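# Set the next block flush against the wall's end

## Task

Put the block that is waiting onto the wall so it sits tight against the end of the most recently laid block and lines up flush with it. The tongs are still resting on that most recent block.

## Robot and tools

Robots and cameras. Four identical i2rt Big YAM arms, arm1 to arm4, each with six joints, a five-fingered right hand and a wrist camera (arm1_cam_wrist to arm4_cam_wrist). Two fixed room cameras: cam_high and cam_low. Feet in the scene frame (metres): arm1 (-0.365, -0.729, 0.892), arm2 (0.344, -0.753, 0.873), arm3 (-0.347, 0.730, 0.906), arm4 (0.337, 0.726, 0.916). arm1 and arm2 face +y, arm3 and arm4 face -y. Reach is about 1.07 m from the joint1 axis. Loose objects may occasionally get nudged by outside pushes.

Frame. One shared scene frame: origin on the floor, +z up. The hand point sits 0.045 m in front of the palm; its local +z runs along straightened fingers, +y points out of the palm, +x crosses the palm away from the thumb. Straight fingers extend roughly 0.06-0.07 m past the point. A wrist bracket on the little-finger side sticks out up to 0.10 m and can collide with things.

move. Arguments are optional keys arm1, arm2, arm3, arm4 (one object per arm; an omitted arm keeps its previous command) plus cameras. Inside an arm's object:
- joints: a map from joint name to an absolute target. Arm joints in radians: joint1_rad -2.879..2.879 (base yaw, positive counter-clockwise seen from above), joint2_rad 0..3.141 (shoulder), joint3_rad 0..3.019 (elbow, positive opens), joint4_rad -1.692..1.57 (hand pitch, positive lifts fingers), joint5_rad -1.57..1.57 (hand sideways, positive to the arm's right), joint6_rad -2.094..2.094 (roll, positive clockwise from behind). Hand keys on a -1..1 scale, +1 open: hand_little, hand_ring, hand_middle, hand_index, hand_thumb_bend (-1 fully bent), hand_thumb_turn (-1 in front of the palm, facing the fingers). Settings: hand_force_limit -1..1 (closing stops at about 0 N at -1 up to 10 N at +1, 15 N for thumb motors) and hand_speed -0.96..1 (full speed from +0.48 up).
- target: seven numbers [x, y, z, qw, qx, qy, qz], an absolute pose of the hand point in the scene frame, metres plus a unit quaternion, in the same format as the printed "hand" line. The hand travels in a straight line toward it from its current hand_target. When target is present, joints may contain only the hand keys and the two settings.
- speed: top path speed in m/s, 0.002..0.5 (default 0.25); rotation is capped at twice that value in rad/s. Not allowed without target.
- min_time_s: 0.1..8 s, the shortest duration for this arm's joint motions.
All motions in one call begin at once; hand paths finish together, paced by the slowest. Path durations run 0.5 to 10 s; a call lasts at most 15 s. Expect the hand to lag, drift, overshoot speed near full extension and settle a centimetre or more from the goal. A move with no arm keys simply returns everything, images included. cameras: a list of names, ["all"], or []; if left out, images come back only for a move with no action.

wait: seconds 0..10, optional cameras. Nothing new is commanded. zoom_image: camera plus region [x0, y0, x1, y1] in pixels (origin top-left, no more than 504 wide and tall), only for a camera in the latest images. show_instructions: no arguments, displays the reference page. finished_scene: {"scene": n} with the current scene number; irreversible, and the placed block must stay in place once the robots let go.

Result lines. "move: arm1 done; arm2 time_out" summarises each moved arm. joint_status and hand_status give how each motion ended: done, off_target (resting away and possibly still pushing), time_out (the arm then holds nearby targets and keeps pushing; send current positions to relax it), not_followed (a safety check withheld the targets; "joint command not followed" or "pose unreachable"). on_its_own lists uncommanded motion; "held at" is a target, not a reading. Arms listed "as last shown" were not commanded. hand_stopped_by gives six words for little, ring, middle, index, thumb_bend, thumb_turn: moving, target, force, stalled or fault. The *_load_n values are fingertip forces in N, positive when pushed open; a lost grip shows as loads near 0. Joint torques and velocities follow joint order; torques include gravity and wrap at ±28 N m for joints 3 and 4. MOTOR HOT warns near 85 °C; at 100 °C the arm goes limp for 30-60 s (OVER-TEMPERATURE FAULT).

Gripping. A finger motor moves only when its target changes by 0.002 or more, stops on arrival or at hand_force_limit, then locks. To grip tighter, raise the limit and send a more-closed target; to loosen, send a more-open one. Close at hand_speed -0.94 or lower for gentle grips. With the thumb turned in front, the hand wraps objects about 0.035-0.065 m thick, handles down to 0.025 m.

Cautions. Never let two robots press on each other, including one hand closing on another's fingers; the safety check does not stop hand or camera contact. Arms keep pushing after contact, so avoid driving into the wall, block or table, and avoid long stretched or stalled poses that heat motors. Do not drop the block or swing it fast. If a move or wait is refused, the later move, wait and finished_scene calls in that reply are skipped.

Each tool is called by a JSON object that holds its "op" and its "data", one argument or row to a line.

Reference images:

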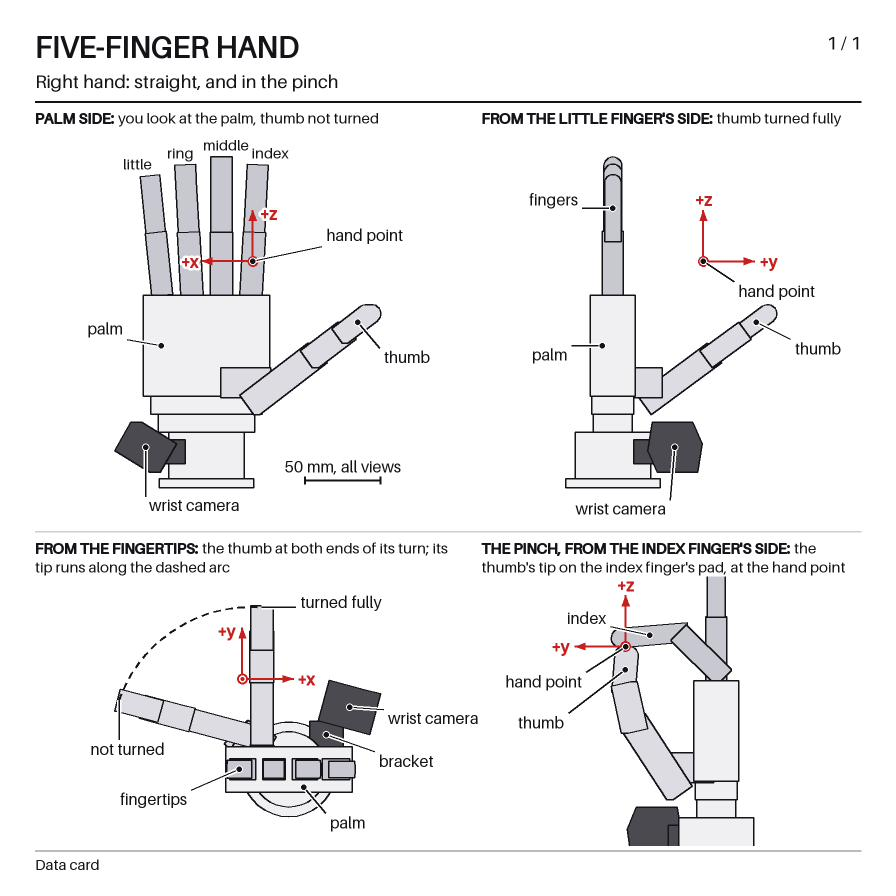

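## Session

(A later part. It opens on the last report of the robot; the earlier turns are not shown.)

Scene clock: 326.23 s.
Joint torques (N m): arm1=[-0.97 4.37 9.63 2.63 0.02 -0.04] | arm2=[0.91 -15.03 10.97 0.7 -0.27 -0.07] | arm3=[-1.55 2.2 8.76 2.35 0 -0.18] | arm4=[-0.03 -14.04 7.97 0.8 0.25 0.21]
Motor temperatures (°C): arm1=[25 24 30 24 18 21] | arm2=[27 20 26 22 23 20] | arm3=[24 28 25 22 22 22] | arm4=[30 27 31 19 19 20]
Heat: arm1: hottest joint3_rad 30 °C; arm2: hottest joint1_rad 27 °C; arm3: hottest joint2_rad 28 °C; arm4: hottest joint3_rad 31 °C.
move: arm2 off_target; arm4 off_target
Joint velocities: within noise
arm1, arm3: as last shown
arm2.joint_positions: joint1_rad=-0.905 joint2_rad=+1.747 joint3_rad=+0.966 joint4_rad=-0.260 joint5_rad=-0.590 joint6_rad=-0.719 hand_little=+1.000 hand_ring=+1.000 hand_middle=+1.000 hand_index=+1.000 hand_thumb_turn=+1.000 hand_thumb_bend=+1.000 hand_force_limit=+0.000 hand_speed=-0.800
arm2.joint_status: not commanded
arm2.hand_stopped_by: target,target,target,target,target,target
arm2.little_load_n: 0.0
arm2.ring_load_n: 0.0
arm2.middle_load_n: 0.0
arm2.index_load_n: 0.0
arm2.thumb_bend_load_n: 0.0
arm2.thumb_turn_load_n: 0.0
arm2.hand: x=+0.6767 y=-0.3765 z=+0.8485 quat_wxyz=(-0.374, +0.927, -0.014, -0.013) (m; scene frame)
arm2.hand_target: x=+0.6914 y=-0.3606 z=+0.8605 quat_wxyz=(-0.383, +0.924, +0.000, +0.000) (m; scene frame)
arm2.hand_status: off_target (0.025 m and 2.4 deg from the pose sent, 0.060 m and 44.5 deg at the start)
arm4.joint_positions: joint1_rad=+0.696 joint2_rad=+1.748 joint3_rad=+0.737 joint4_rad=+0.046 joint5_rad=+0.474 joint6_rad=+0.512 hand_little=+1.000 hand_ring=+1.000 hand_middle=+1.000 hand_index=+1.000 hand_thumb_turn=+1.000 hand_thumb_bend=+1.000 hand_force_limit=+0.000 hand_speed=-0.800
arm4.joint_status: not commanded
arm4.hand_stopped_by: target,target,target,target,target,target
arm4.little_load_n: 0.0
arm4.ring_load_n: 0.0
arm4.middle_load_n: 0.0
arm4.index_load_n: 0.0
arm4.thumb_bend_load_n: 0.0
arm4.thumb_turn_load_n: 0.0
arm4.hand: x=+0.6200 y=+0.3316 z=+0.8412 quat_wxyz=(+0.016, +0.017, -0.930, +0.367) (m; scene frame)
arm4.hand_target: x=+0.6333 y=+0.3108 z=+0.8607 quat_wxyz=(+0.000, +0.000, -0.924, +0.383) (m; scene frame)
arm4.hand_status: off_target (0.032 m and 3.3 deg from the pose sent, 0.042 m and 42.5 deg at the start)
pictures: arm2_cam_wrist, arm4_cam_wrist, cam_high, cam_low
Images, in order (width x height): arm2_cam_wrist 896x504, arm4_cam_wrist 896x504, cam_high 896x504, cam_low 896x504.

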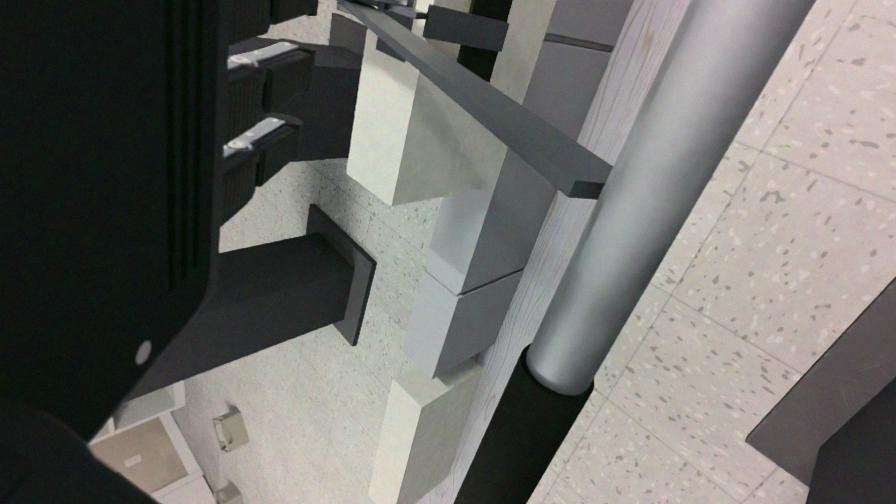

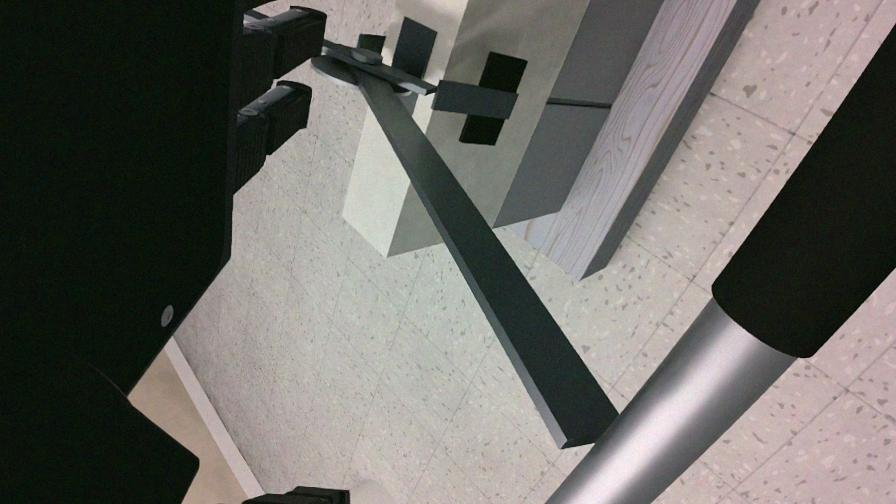

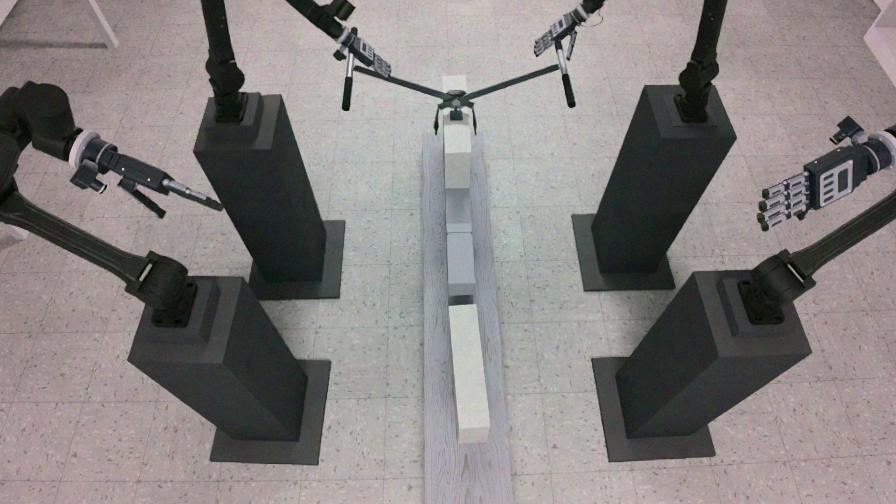

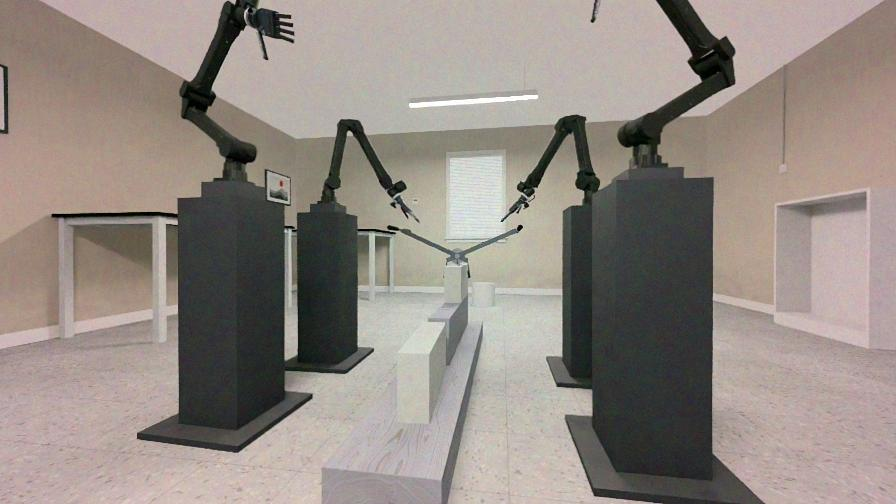

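{"op": "move", "data": {
  "arm4": {"target": [0.667, 0.345, 0.835, 0, 0, 0.9239, -0.3827], "speed": 0.1},
  "arm2": {"target": [0.71, -0.337, 0.835, 0.3827, -0.9239, 0, 0], "speed": 0.1},
  "cameras": ["arm2_cam_wrist", "arm4_cam_wrist", "cam_high", "cam_low"]
}}

Scene clock: 361.00 s.
Joint torques (N m): arm1=[-0.85 4.25 9.57 2.69 0.04 -0.08] | arm2=[1.26 -16.15 10.76 1.66 -0.26 0.05] | arm3=[-1.55 2.26 8.76 2.35 0 -0.18] | arm4=[1.49 -11.34 6.97 1.26 0.55 0.22]
Motor temperatures (°C): arm1=[25 24 30 24 18 21] | arm2=[26 21 29 22 23 20] | arm3=[24 28 25 21 22 22] | arm4=[30 28 33 19 19 20]
Heat: arm1: hottest joint3_rad 30 °C; arm2: hottest joint3_rad 29 °C; arm3: hottest joint2_rad 28 °C; arm4: hottest joint3_rad 33 °C.
move: arm2 off_target; arm4 off_target
Joint velocities: within noise
arm1, arm3: as last shown
arm2.joint_positions: joint1_rad=-0.895 joint2_rad=+1.848 joint3_rad=+1.037 joint4_rad=-0.247 joint5_rad=-0.583 joint6_rad=-0.719 hand_little=+1.000 hand_ring=+1.000 hand_middle=+1.000 hand_index=+1.000 hand_thumb_turn=+1.000 hand_thumb_bend=+1.000 hand_force_limit=+0.000 hand_speed=-0.800
arm2.joint_status: not commanded
arm2.hand_stopped_by: target,target,target,target,target,target
arm2.little_load_n: 0.0
arm2.ring_load_n: 0.0
arm2.middle_load_n: -0.5
arm2.index_load_n: 0.0
arm2.thumb_bend_load_n: 0.0
arm2.thumb_turn_load_n: 0.0
arm2.hand: x=+0.6923 y=-0.3594 z=+0.8235 quat_wxyz=(-0.368, +0.930, -0.013, -0.018) (m; scene frame)
arm2.hand_target: x=+0.7089 y=-0.3379 z=+0.8360 quat_wxyz=(-0.383, +0.924, +0.000, +0.000) (m; scene frame)
arm2.hand_status: off_target (0.031 m and 3.2 deg from the pose sent, 0.053 m and 2.4 deg at the start)
arm4.joint_positions: joint1_rad=+0.796 joint2_rad=+1.779 joint3_rad=+0.737 joint4_rad=+0.046 joint5_rad=+0.535 joint6_rad=+0.620 hand_little=+1.000 hand_ring=+1.000 hand_middle=+1.000 hand_index=+1.000 hand_thumb_turn=+1.000 hand_thumb_bend=+1.000 hand_force_limit=+0.000 hand_speed=-0.800
arm4.joint_status: not commanded
arm4.hand_stopped_by: target,target,target,target,target,target
arm4.little_load_n: 0.0
arm4.ring_load_n: 0.0
arm4.middle_load_n: 0.0
arm4.index_load_n: 0.0
arm4.thumb_bend_load_n: 0.0
arm4.thumb_turn_load_n: 0.0
arm4.hand: x=+0.6502 y=+0.3564 z=+0.8313 quat_wxyz=(+0.011, +0.008, -0.927, +0.374) (m; scene frame)
arm4.hand_target: x=+0.6666 y=+0.3455 z=+0.8357 quat_wxyz=(+0.000, +0.000, -0.924, +0.383) (m; scene frame)
arm4.hand_status: off_target (0.021 m and 1.9 deg from the pose sent, 0.049 m and 3.3 deg at the start)
pictures: arm2_cam_wrist, arm4_cam_wrist, cam_high, cam_low
Images, in order (width x height): arm2_cam_wrist 896x504, arm4_cam_wrist 896x504, cam_high 896x504, cam_low 896x504.

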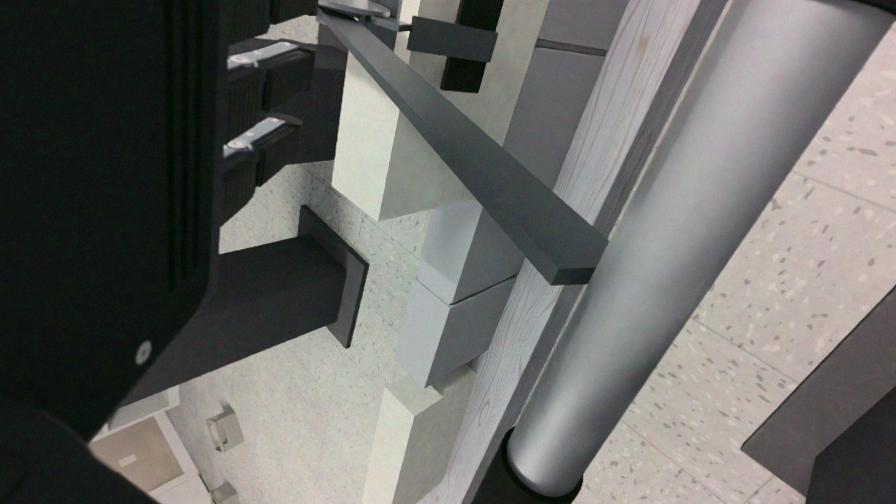

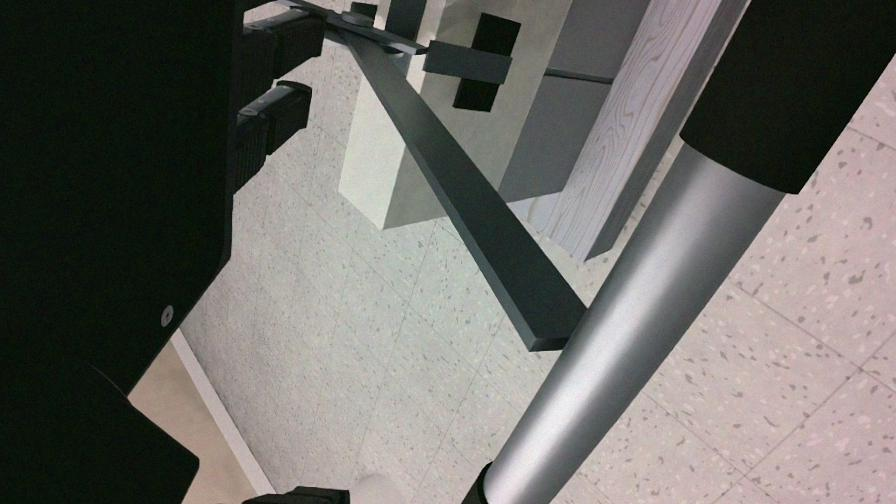

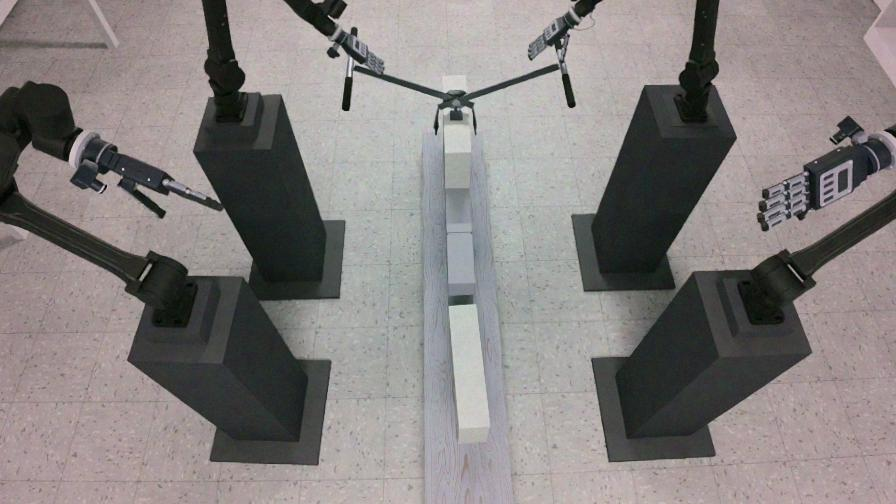

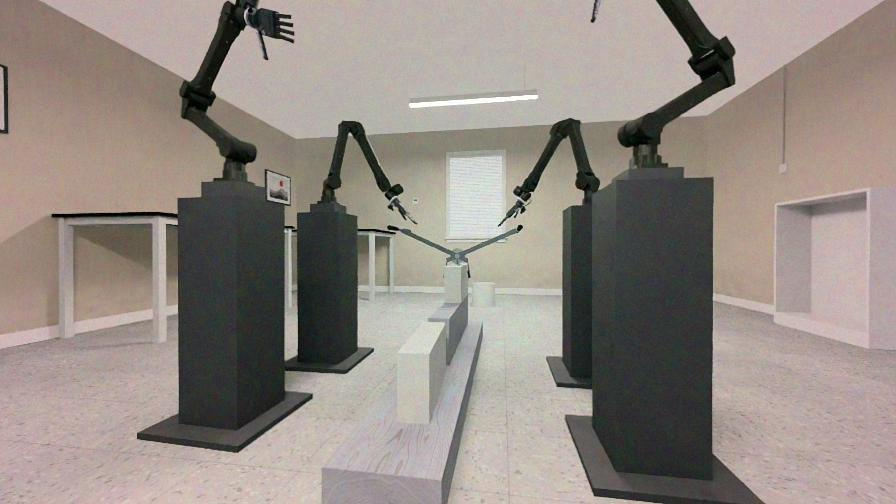

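{"op": "move", "data": {
  "arm4": {"target": [0.678, 0.395, 0.770, 0, 0, 0.9239, -0.3827], "speed": 0.06},
  "arm2": {"target": [0.732, -0.380, 0.780, 0.3827, -0.9239, 0, 0], "speed": 0.06},
  "cameras": ["arm2_cam_wrist", "arm4_cam_wrist", "cam_high", "cam_low"]
}}

Scene clock: 394.03 s.
Joint torques (N m): arm1=[-1.14 4.13 9.62 2.62 0.04 -0.05] | arm2=[-0.56 -16.73 7.45 1.59 -0.53 -0.08] | arm3=[-1.55 2.26 8.75 2.33 -0.01 -0.18] | arm4=[1.55 -11.75 2.89 1.55 0.54 0.2]
Motor temperatures (°C): arm1=[25 24 30 24 18 21] | arm2=[26 20 29 21 23 19] | arm3=[24 28 25 21 22 21] | arm4=[30 27 33 19 19 20]
Heat: arm1: hottest joint3_rad 30 °C; arm2: hottest joint3_rad 29 °C; arm3: hottest joint2_rad 28 °C; arm4: hottest joint3_rad 33 °C.
move: arm2 off_target; arm4 done
Joint velocities: within noise
arm1, arm3: as last shown
arm2.joint_positions: joint1_rad=-0.966 joint2_rad=+1.952 joint3_rad=+1.037 joint4_rad=-0.171 joint5_rad=-0.625 joint6_rad=-0.805 hand_little=+1.000 hand_ring=+1.000 hand_middle=+1.000 hand_index=+1.000 hand_thumb_turn=+1.000 hand_thumb_bend=+1.000 hand_force_limit=+0.000 hand_speed=-0.800
arm2.joint_status: not commanded
arm2.hand_stopped_by: target,target,target,target,target,target
arm2.little_load_n: 0.0
arm2.ring_load_n: 0.0
arm2.middle_load_n: 0.0
arm2.index_load_n: 0.0
arm2.thumb_bend_load_n: 0.0
arm2.thumb_turn_load_n: 0.0
arm2.hand: x=+0.7166 y=-0.3836 z=+0.7777 quat_wxyz=(-0.374, +0.927, -0.005, -0.013) (m; scene frame)
arm2.hand_target: x=+0.7317 y=-0.3804 z=+0.7802 quat_wxyz=(-0.383, +0.924, +0.000, +0.000) (m; scene frame)
arm2.hand_status: off_target (0.016 m and 1.9 deg from the pose sent, 0.062 m and 3.1 deg at the start)
arm3.thumb_bend_load_n: 0.5
arm4.joint_positions: joint1_rad=+0.905 joint2_rad=+1.935 joint3_rad=+0.724 joint4_rad=+0.188 joint5_rad=+0.595 joint6_rad=+0.732 hand_little=+1.000 hand_ring=+1.000 hand_middle=+1.000 hand_index=+1.000 hand_thumb_turn=+1.000 hand_thumb_bend=+1.000 hand_force_limit=+0.000 hand_speed=-0.800
arm4.joint_status: not commanded
arm4.hand_stopped_by: target,target,target,target,target,target
arm4.little_load_n: 0.0
arm4.ring_load_n: 0.0
arm4.middle_load_n: 0.0
arm4.index_load_n: 0.0
arm4.thumb_bend_load_n: 0.0
arm4.thumb_turn_load_n: 0.0
arm4.hand: x=+0.6781 y=+0.3889 z=+0.7785 quat_wxyz=(+0.000, +0.002, -0.923, +0.384) (m; scene frame)
arm4.hand_target: x=+0.6777 y=+0.3950 z=+0.7702 quat_wxyz=(+0.000, +0.000, -0.924, +0.383) (m; scene frame)
arm4.hand_status: done (0.010 m and 0.3 deg from the pose sent, 0.078 m and 1.9 deg at the start)
pictures: arm2_cam_wrist, arm4_cam_wrist, cam_high, cam_low
Images, in order (width x height): arm2_cam_wrist 896x504, arm4_cam_wrist 896x504, cam_high 896x504, cam_low 896x504.

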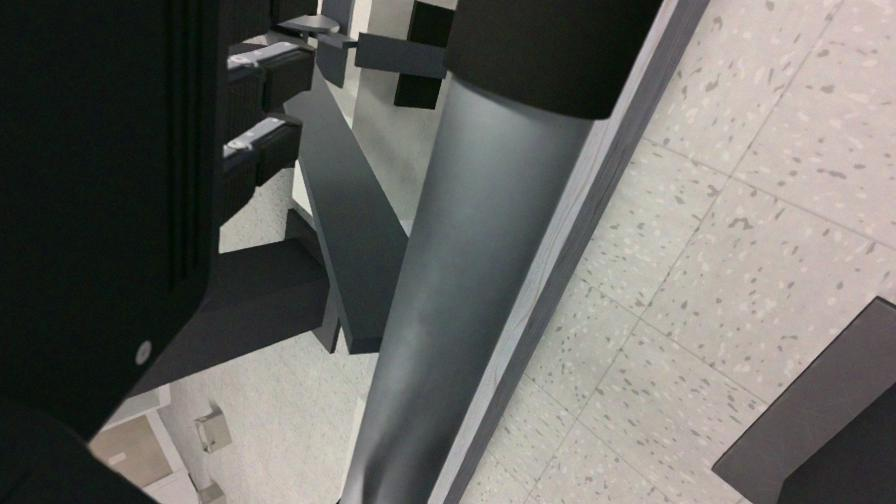

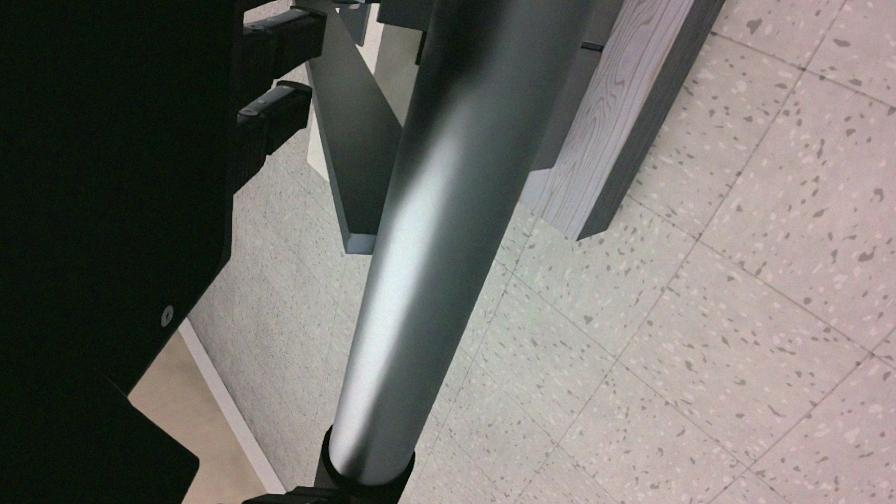

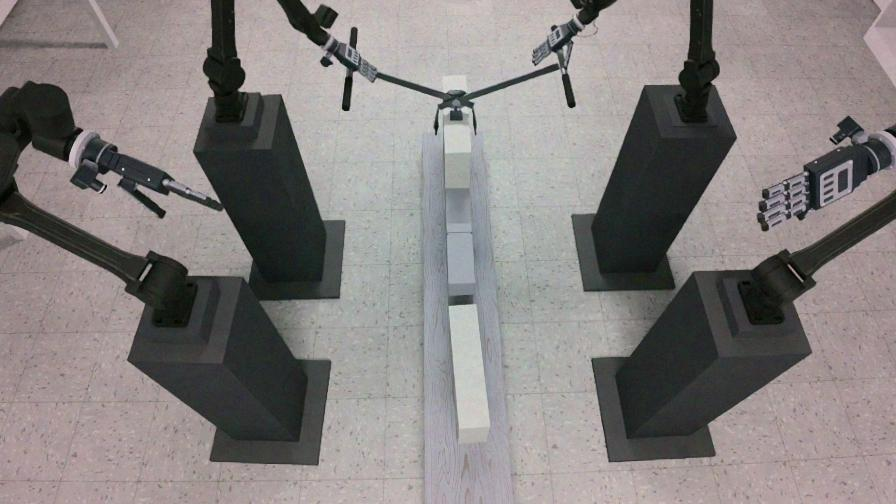

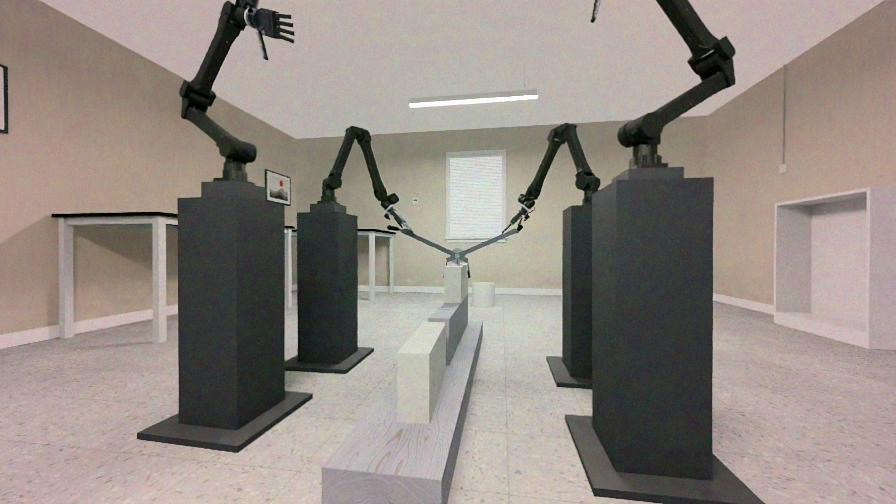

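{"op": "move", "data": {
  "arm4": {"target": [0.660, 0.4137, 0.772, 0, 0, 0.9239, -0.3827], "speed": 0.06},
  "arm2": {"target": [0.735, -0.3994, 0.7713, 0.3827, -0.9239, 0, 0], "speed": 0.06},
  "cameras": ["arm2_cam_wrist", "arm4_cam_wrist", "cam_high", "cam_low"]
}}

Scene clock: 438.63 s.
Joint torques (N m): arm1=[-1.26 4.31 9.65 2.62 0.04 -0.03] | arm2=[-0.62 -16.5 5.65 1.55 -0.53 -0.05] | arm3=[-1.55 2.32 8.76 2.35 -0.01 -0.18] | arm4=[1.73 -13.8 2.11 1.42 0.58 0.21]
Motor temperatures (°C): arm1=[25 24 30 24 18 21] | arm2=[26 22 28 21 23 19] | arm3=[24 27 25 21 22 21] | arm4=[29 27 30 19 19 20]
Heat: arm1: hottest joint3_rad 30 °C; arm2: hottest joint3_rad 28 °C; arm3: hottest joint2_rad 27 °C; arm4: hottest joint3_rad 30 °C.
move: arm2 done; arm4 done
Joint velocities: within noise
arm1, arm3: as last shown
arm2.joint_positions: joint1_rad=-1.003 joint2_rad=+1.958 joint3_rad=+1.037 joint4_rad=-0.166 joint5_rad=-0.642 joint6_rad=-0.844 hand_little=+1.000 hand_ring=+1.000 hand_middle=+1.000 hand_index=+1.000 hand_thumb_turn=+1.000 hand_thumb_bend=+1.000 hand_force_limit=+0.000 hand_speed=-0.800
arm2.joint_status: not commanded
arm2.hand_stopped_by: target,target,target,target,target,target
arm2.little_load_n: 0.0
arm2.ring_load_n: 0.0
arm2.middle_load_n: 0.0
arm2.index_load_n: 0.0
arm2.thumb_bend_load_n: -0.5
arm2.thumb_turn_load_n: 0.0
arm2.hand: x=+0.7300 y=-0.3965 z=+0.7756 quat_wxyz=(-0.380, +0.925, -0.002, -0.005) (m; scene frame)
arm2.hand_target: x=+0.7349 y=-0.3995 z=+0.7714 quat_wxyz=(-0.383, +0.924, +0.000, +0.000) (m; scene frame)
arm2.hand_status: done (0.007 m and 0.7 deg from the pose sent, 0.025 m and 1.9 deg at the start)
arm3.thumb_bend_load_n: 0.0
arm4.joint_positions: joint1_rad=+0.914 joint2_rad=+1.935 joint3_rad=+0.653 joint4_rad=+0.221 joint5_rad=+0.601 joint6_rad=+0.744 hand_little=+1.000 hand_ring=+1.000 hand_middle=+1.000 hand_index=+1.000 hand_thumb_turn=+1.000 hand_thumb_bend=+1.000 hand_force_limit=+0.000 hand_speed=-0.800
arm4.joint_status: not commanded
arm4.hand_stopped_by: target,target,target,target,target,target
arm4.little_load_n: 0.0
arm4.ring_load_n: 0.0
arm4.middle_load_n: 0.0
arm4.index_load_n: 0.0
arm4.thumb_bend_load_n: 0.0
arm4.thumb_turn_load_n: -0.5
arm4.hand: x=+0.6534 y=+0.4125 z=+0.7657 quat_wxyz=(+0.012, +0.006, -0.927, +0.375) (m; scene frame)
arm4.hand_target: x=+0.6598 y=+0.4137 z=+0.7719 quat_wxyz=(+0.000, +0.000, -0.924, +0.382) (m; scene frame)
arm4.hand_status: done (0.009 m and 1.8 deg from the pose sent, 0.031 m and 0.3 deg at the start)
pictures: arm2_cam_wrist, arm4_cam_wrist, cam_high, cam_low
Images, in order (width x height): arm2_cam_wrist 896x504, arm4_cam_wrist 896x504, cam_high 896x504, cam_low 896x504.

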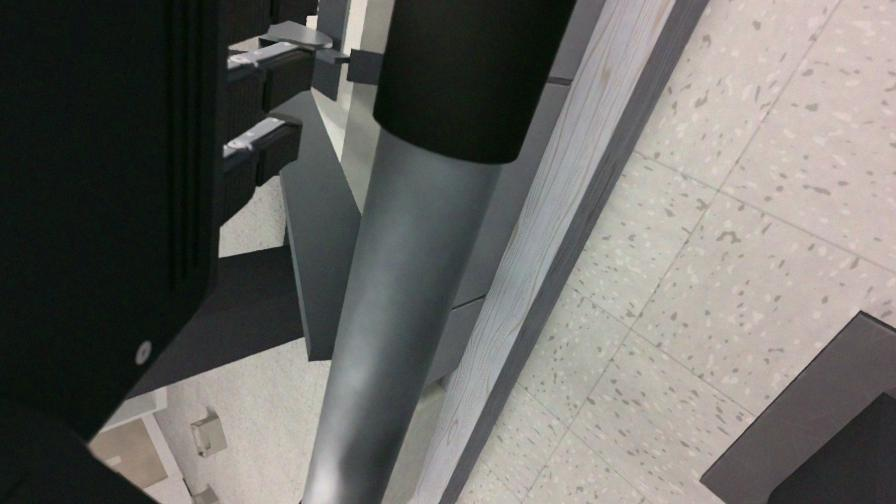

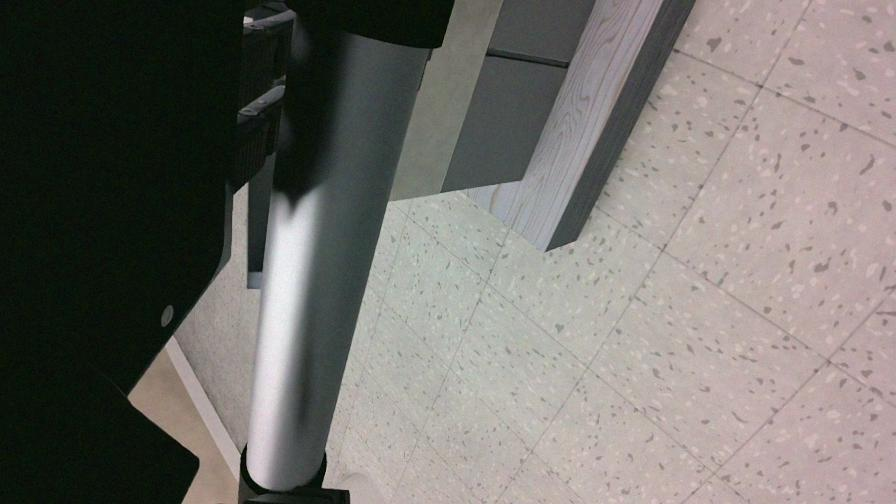

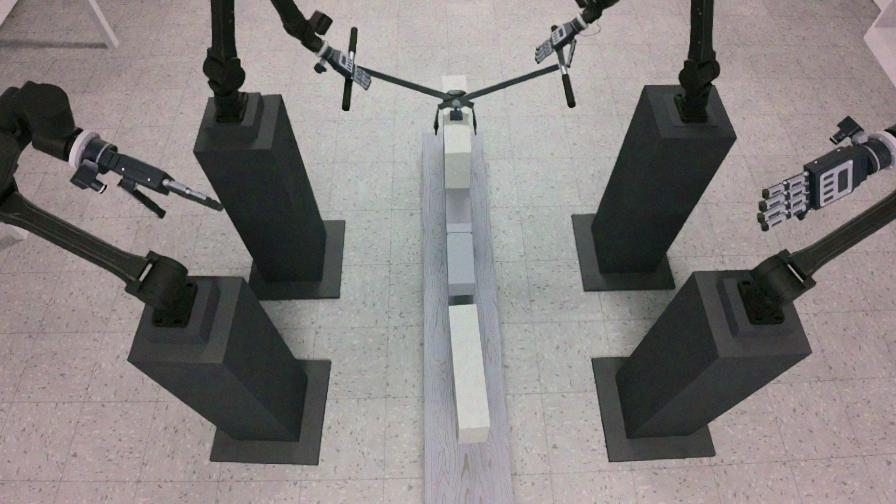

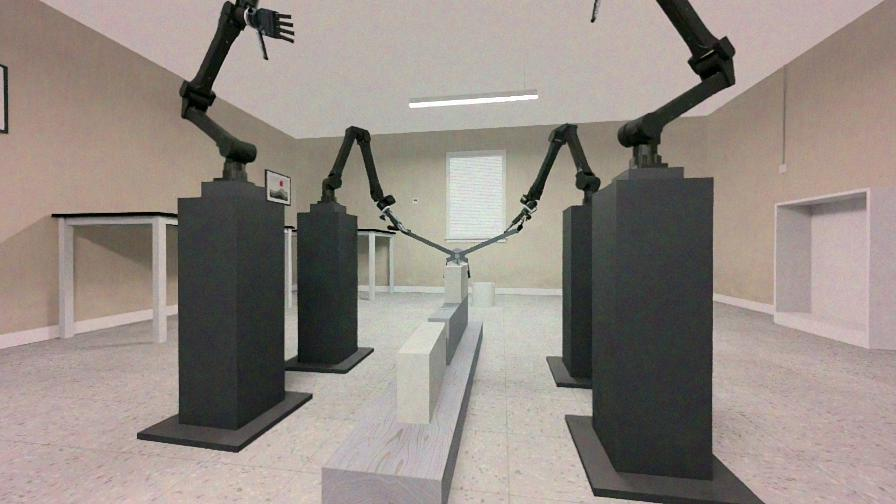

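{"op": "move", "data": {
  "arm4": {"target": [0.660, 0.403, 0.783, 0, 0, 0.9239, -0.3827], "speed": 0.05},
  "arm2": {"target": [0.724, -0.406, 0.764, 0.3827, -0.9239, 0, 0], "speed": 0.05},
  "cameras": ["arm2_cam_wrist", "arm4_cam_wrist"]
}}

Scene clock: 448.67 s.
Joint torques (N m): arm1=[-0.85 3.96 9.69 2.52 0.01 -0.04] | arm2=[-0.62 -16.67 4.68 1.59 -0.53 -0.07] | arm3=[-1.49 2.26 8.75 2.35 -0.01 -0.19] | arm4=[0.15 -14.68 3.29 0.72 0.29 0.01]
Motor temperatures (°C): arm1=[25 24 30 24 18 21] | arm2=[26 22 27 21 23 19] | arm3=[24 27 25 21 22 21] | arm4=[29 27 29 19 19 20]
Heat: arm1: hottest joint3_rad 30 °C; arm2: hottest joint3_rad 27 °C; arm3: hottest joint2_rad 27 °C; arm4: hottest joint1_rad 29 °C.
move: arm2 done; arm4 off_target
Joint velocities: within noise
arm1.joint_positions: joint1_rad=+0.373 joint2_rad=+0.553 joint3_rad=+1.347 joint4_rad=-1.151 joint5_rad=+0.089 joint6_rad=-1.211 hand_little=+1.000 hand_ring=+1.000 hand_middle=+1.000 hand_index=+1.000 hand_thumb_turn=+1.000 hand_thumb_bend=+1.000 hand_force_limit=+0.000 hand_speed=-0.800
arm1.joint_status: not commanded
arm1.hand_stopped_by: target,target,target,target,target,target
arm1.little_load_n: 0.0
arm1.ring_load_n: 0.0
arm1.middle_load_n: 0.0
arm1.index_load_n: 0.0
arm1.thumb_bend_load_n: 0.0
arm1.thumb_turn_load_n: 0.0
arm1.hand: x=-0.3913 y=-0.4898 z=+1.4130 quat_wxyz=(-0.506, +0.594, +0.567, +0.264) (m; scene frame)
arm1.hand_target: x=-0.3904 y=-0.4920 z=+1.4228 quat_wxyz=(-0.515, +0.589, +0.562, +0.267) (m; scene frame)
arm1.hand_status: not commanded
arm2.joint_positions: joint1_rad=-1.003 joint2_rad=+1.958 joint3_rad=+1.005 joint4_rad=-0.129 joint5_rad=-0.642 joint6_rad=-0.844 hand_little=+1.000 hand_ring=+1.000 hand_middle=+1.000 hand_index=+1.000 hand_thumb_turn=+1.000 hand_thumb_bend=+1.000 hand_force_limit=+0.000 hand_speed=-0.800
arm2.joint_status: not commanded
arm2.hand_stopped_by: target,target,target,target,target,target
arm2.little_load_n: 0.0
arm2.ring_load_n: 0.0
arm2.middle_load_n: 0.0
arm2.index_load_n: 0.0
arm2.thumb_bend_load_n: 0.0
arm2.thumb_turn_load_n: 0.0
arm2.hand: x=+0.7225 y=-0.4012 z=+0.7685 quat_wxyz=(-0.381, +0.924, -0.001, -0.003) (m; scene frame)
arm2.hand_target: x=+0.7240 y=-0.4059 z=+0.7641 quat_wxyz=(-0.383, +0.924, +0.000, +0.000) (m; scene frame)
arm2.hand_status: done (0.007 m and 0.4 deg from the pose sent, 0.016 m and 0.7 deg at the start)
arm3.joint_positions: joint1_rad=-0.260 joint2_rad=+0.544 joint3_rad=+1.317 joint4_rad=-1.199 joint5_rad=-0.056 joint6_rad=-1.193 hand_little=+1.000 hand_ring=+1.000 hand_middle=+1.000 hand_index=+1.000 hand_thumb_turn=+1.000 hand_thumb_bend=+1.000 hand_force_limit=+0.000 hand_speed=-0.800
arm3.joint_status: not commanded
arm3.hand_stopped_by: target,target,target,target,target,target
arm3.little_load_n: 0.0
arm3.ring_load_n: 0.0
arm3.middle_load_n: 0.0
arm3.index_load_n: 0.0
arm3.thumb_bend_load_n: 0.0
arm3.thumb_turn_load_n: 0.0
arm3.hand: x=-0.4533 y=+0.5131 z=+1.3960 quat_wxyz=(+0.346, +0.375, -0.757, +0.409) (m; scene frame)
arm3.hand_target: x=-0.4529 y=+0.5145 z=+1.4081 quat_wxyz=(+0.354, +0.372, -0.750, +0.417) (m; scene frame)
arm3.hand_status: not commanded
arm4.joint_positions: joint1_rad=+0.914 joint2_rad=+1.916 joint3_rad=+0.653 joint4_rad=+0.221 joint5_rad=+0.597 joint6_rad=+0.744 hand_little=+1.000 hand_ring=+1.000 hand_middle=+1.000 hand_index=+1.000 hand_thumb_turn=+1.000 hand_thumb_bend=+1.000 hand_force_limit=+0.000 hand_speed=-0.800
arm4.joint_status: not commanded
arm4.hand_stopped_by: target,target,target,target,target,target
arm4.little_load_n: 0.0
arm4.ring_load_n: 0.0
arm4.middle_load_n: 0.0
arm4.index_load_n: 0.0
arm4.thumb_bend_load_n: 0.0
arm4.thumb_turn_load_n: -0.5
arm4.hand: x=+0.6583 y=+0.4098 z=+0.7737 quat_wxyz=(+0.004, +0.003, -0.925, +0.379) (m; scene frame)
arm4.hand_target: x=+0.6598 y=+0.4031 z=+0.7828 quat_wxyz=(+0.000, +0.000, -0.924, +0.383) (m; scene frame)
arm4.hand_status: off_target (0.012 m and 0.7 deg from the pose sent, 0.021 m and 1.8 deg at the start)
pictures: arm2_cam_wrist, arm4_cam_wrist
Images, in order (width x height): arm2_cam_wrist 896x504, arm4_cam_wrist 896x504.

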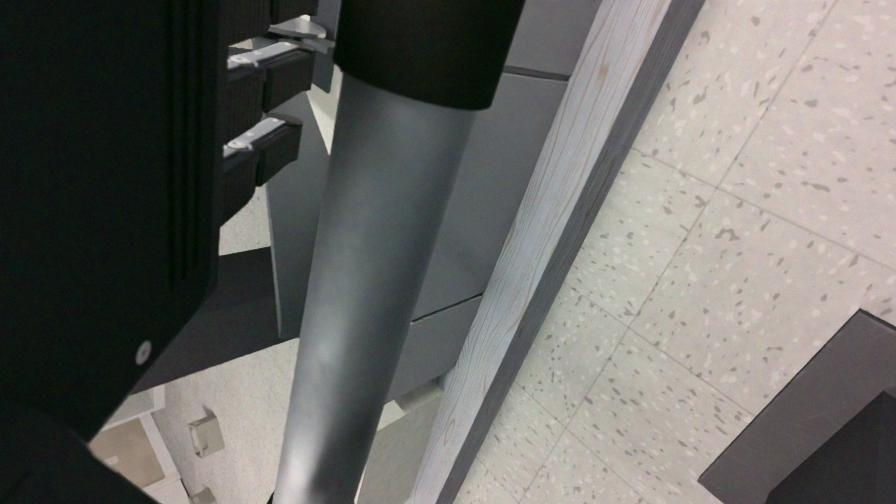

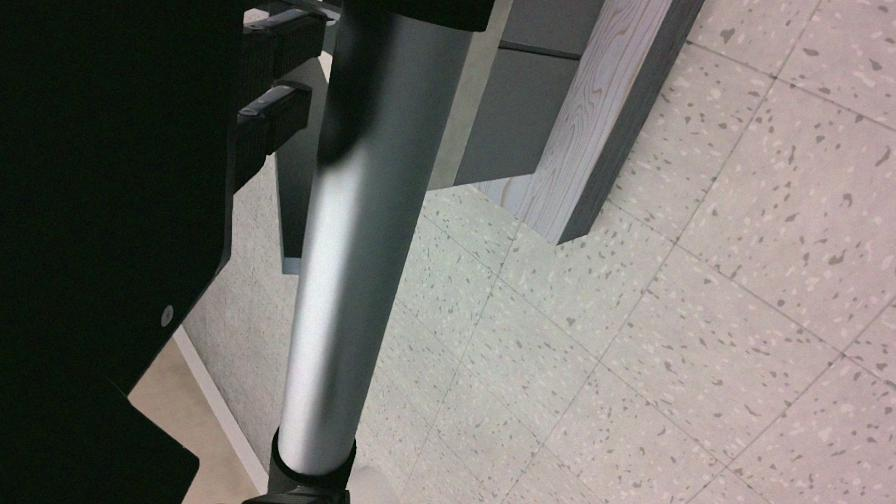

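{"op": "move", "data": {
  "arm2": {"target": [0.709, -0.406, 0.764, 0.3827, -0.9239, 0, 0], "speed": 0.05},
  "cameras": ["arm2_cam_wrist"]
}}

{"op": "move", "data": {
  "arm2": {"joints": {"hand_thumb_turn": -1, "hand_speed": -0.5}},
  "arm4": {"joints": {"hand_thumb_turn": -1, "hand_speed": -0.5}},
  "cameras": ["arm2_cam_wrist", "arm4_cam_wrist"]
}}

Scene clock: 463.67 s.
Joint torques (N m): arm1=[-1.32 4.25 9.76 2.61 0.05 -0.06] | arm2=[0.79 -17.96 4.37 1.55 -0.31 0.09] | arm3=[-1.55 2.26 8.76 2.35 0 -0.18] | arm4=[0.15 -14.8 3.26 0.5 0.33 -0.02]
Motor temperatures (°C): arm1=[24 24 30 24 18 21] | arm2=[26 22 27 21 23 19] | arm3=[24 27 25 21 22 21] | arm4=[29 28 29 19 19 20]
Heat: arm1: hottest joint3_rad 30 °C; arm2: hottest joint3_rad 27 °C; arm3: hottest joint2_rad 27 °C; arm4: hottest joint1_rad 29 °C.
move: arm2 done
Joint velocities: within noise
arm1, arm3, arm4: as last shown
arm2.joint_positions: joint1_rad=-1.003 joint2_rad=+1.958 joint3_rad=+0.963 joint4_rad=-0.096 joint5_rad=-0.641 joint6_rad=-0.844 hand_little=+1.000 hand_ring=+1.000 hand_middle=+1.000 hand_index=+1.000 hand_thumb_turn=+1.000 hand_thumb_bend=+1.000 hand_force_limit=+0.000 hand_speed=-0.800
arm2.joint_status: not commanded
arm2.hand_stopped_by: target,target,target,target,target,target
arm2.little_load_n: 0.0
arm2.ring_load_n: 0.0
arm2.middle_load_n: 0.0
arm2.index_load_n: 0.0
arm2.thumb_bend_load_n: 0.5
arm2.thumb_turn_load_n: 0.0
arm2.hand: x=+0.7094 y=-0.4098 z=+0.7590 quat_wxyz=(-0.378, +0.926, -0.003, -0.006) (m; scene frame)
arm2.hand_target: x=+0.7090 y=-0.4061 z=+0.7639 quat_wxyz=(-0.383, +0.924, +0.000, +0.000) (m; scene frame)
arm2.hand_status: done (0.006 m and 1.0 deg from the pose sent, 0.015 m and 0.4 deg at the start)
arm4.ring_load_n: -0.5
arm4.index_load_n: -0.5
arm4.thumb_turn_load_n: 0.0
pictures: arm2_cam_wrist
Images, in order (width x height): arm2_cam_wrist 896x504.

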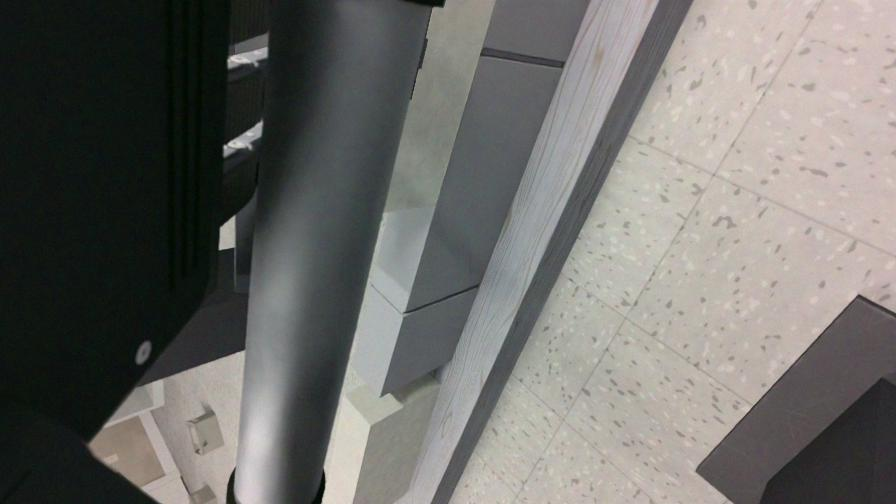

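Scene clock: 466.23 s.
Joint torques (N m): arm1=[-1.14 3.78 9.74 2.59 0.03 -0.03] | arm2=[0.79 -18.02 4.4 1.58 -0.29 0.09] | arm3=[-1.61 2.26 8.76 2.35 0 -0.18] | arm4=[0.15 -14.62 3.29 0.68 0.34 -0.04]
Motor temperatures (°C): arm1=[24 24 30 24 18 21] | arm2=[26 22 27 21 23 19] | arm3=[24 27 25 21 22 21] | arm4=[29 28 29 19 19 20]
Heat: arm1: hottest joint3_rad 30 °C; arm2: hottest joint3_rad 27 °C; arm3: hottest joint2_rad 27 °C; arm4: hottest joint1_rad 29 °C.
move: arm2 done; arm4 done
Joint velocities: within noise
arm1, arm3: as last shown
arm2.joint_positions: joint1_rad=-1.003 joint2_rad=+1.958 joint3_rad=+0.963 joint4_rad=-0.096 joint5_rad=-0.641 joint6_rad=-0.844 hand_little=+1.000 hand_ring=+1.000 hand_middle=+1.000 hand_index=+1.000 hand_thumb_turn=-1.000 hand_thumb_bend=+1.000 hand_force_limit=+0.000 hand_speed=-0.500
arm2.joint_status: all done
arm2.hand_stopped_by: target,target,target,target,target,target
arm2.little_load_n: -0.5
arm2.ring_load_n: 0.0
arm2.middle_load_n: 0.0
arm2.index_load_n: 0.0
arm2.thumb_bend_load_n: 0.0
arm2.thumb_turn_load_n: 0.0
arm2.hand: x=+0.7095 y=-0.4097 z=+0.7590 quat_wxyz=(-0.378, +0.926, -0.003, -0.006) (m; scene frame)
arm2.hand_target: x=+0.7090 y=-0.4061 z=+0.7640 quat_wxyz=(-0.383, +0.924, +0.000, +0.000) (m; scene frame)
arm2.hand_status: not commanded
arm4.joint_positions: joint1_rad=+0.914 joint2_rad=+1.916 joint3_rad=+0.653 joint4_rad=+0.219 joint5_rad=+0.597 joint6_rad=+0.744 hand_little=+1.000 hand_ring=+1.000 hand_middle=+1.000 hand_index=+1.000 hand_thumb_turn=-1.000 hand_thumb_bend=+1.000 hand_force_limit=+0.000 hand_speed=-0.500
arm4.joint_status: all done
arm4.hand_stopped_by: target,target,target,target,target,target
arm4.little_load_n: 0.0
arm4.ring_load_n: 0.0
arm4.middle_load_n: -0.5
arm4.index_load_n: 0.0
arm4.thumb_bend_load_n: 0.0
arm4.thumb_turn_load_n: 0.0
arm4.hand: x=+0.6579 y=+0.4100 z=+0.7735 quat_wxyz=(+0.004, +0.004, -0.925, +0.379) (m; scene frame)
arm4.hand_target: x=+0.6598 y=+0.4030 z=+0.7828 quat_wxyz=(+0.000, +0.000, -0.924, +0.383) (m; scene frame)
arm4.hand_status: not commanded
pictures: arm2_cam_wrist, arm4_cam_wrist
Images, in order (width x height): arm2_cam_wrist 896x504, arm4_cam_wrist 896x504.

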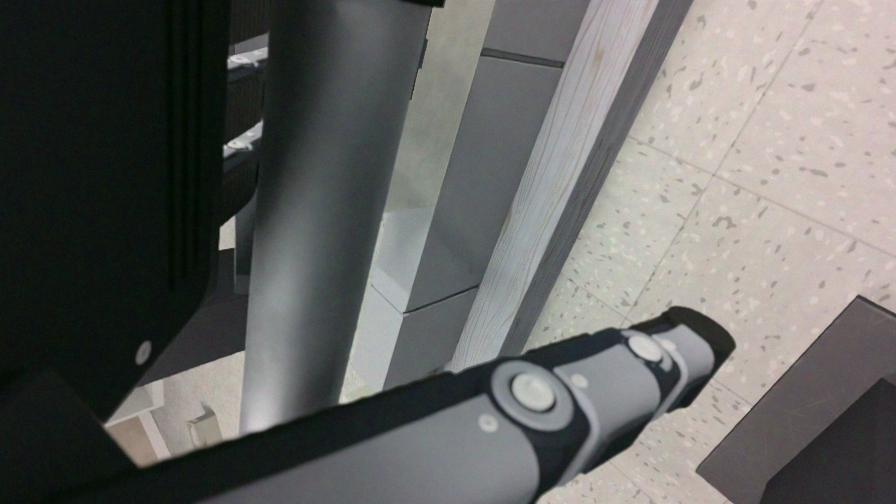

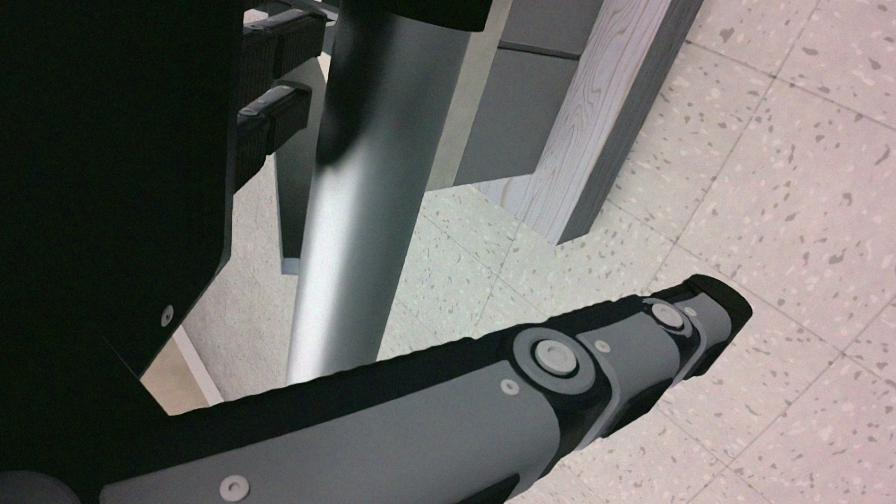

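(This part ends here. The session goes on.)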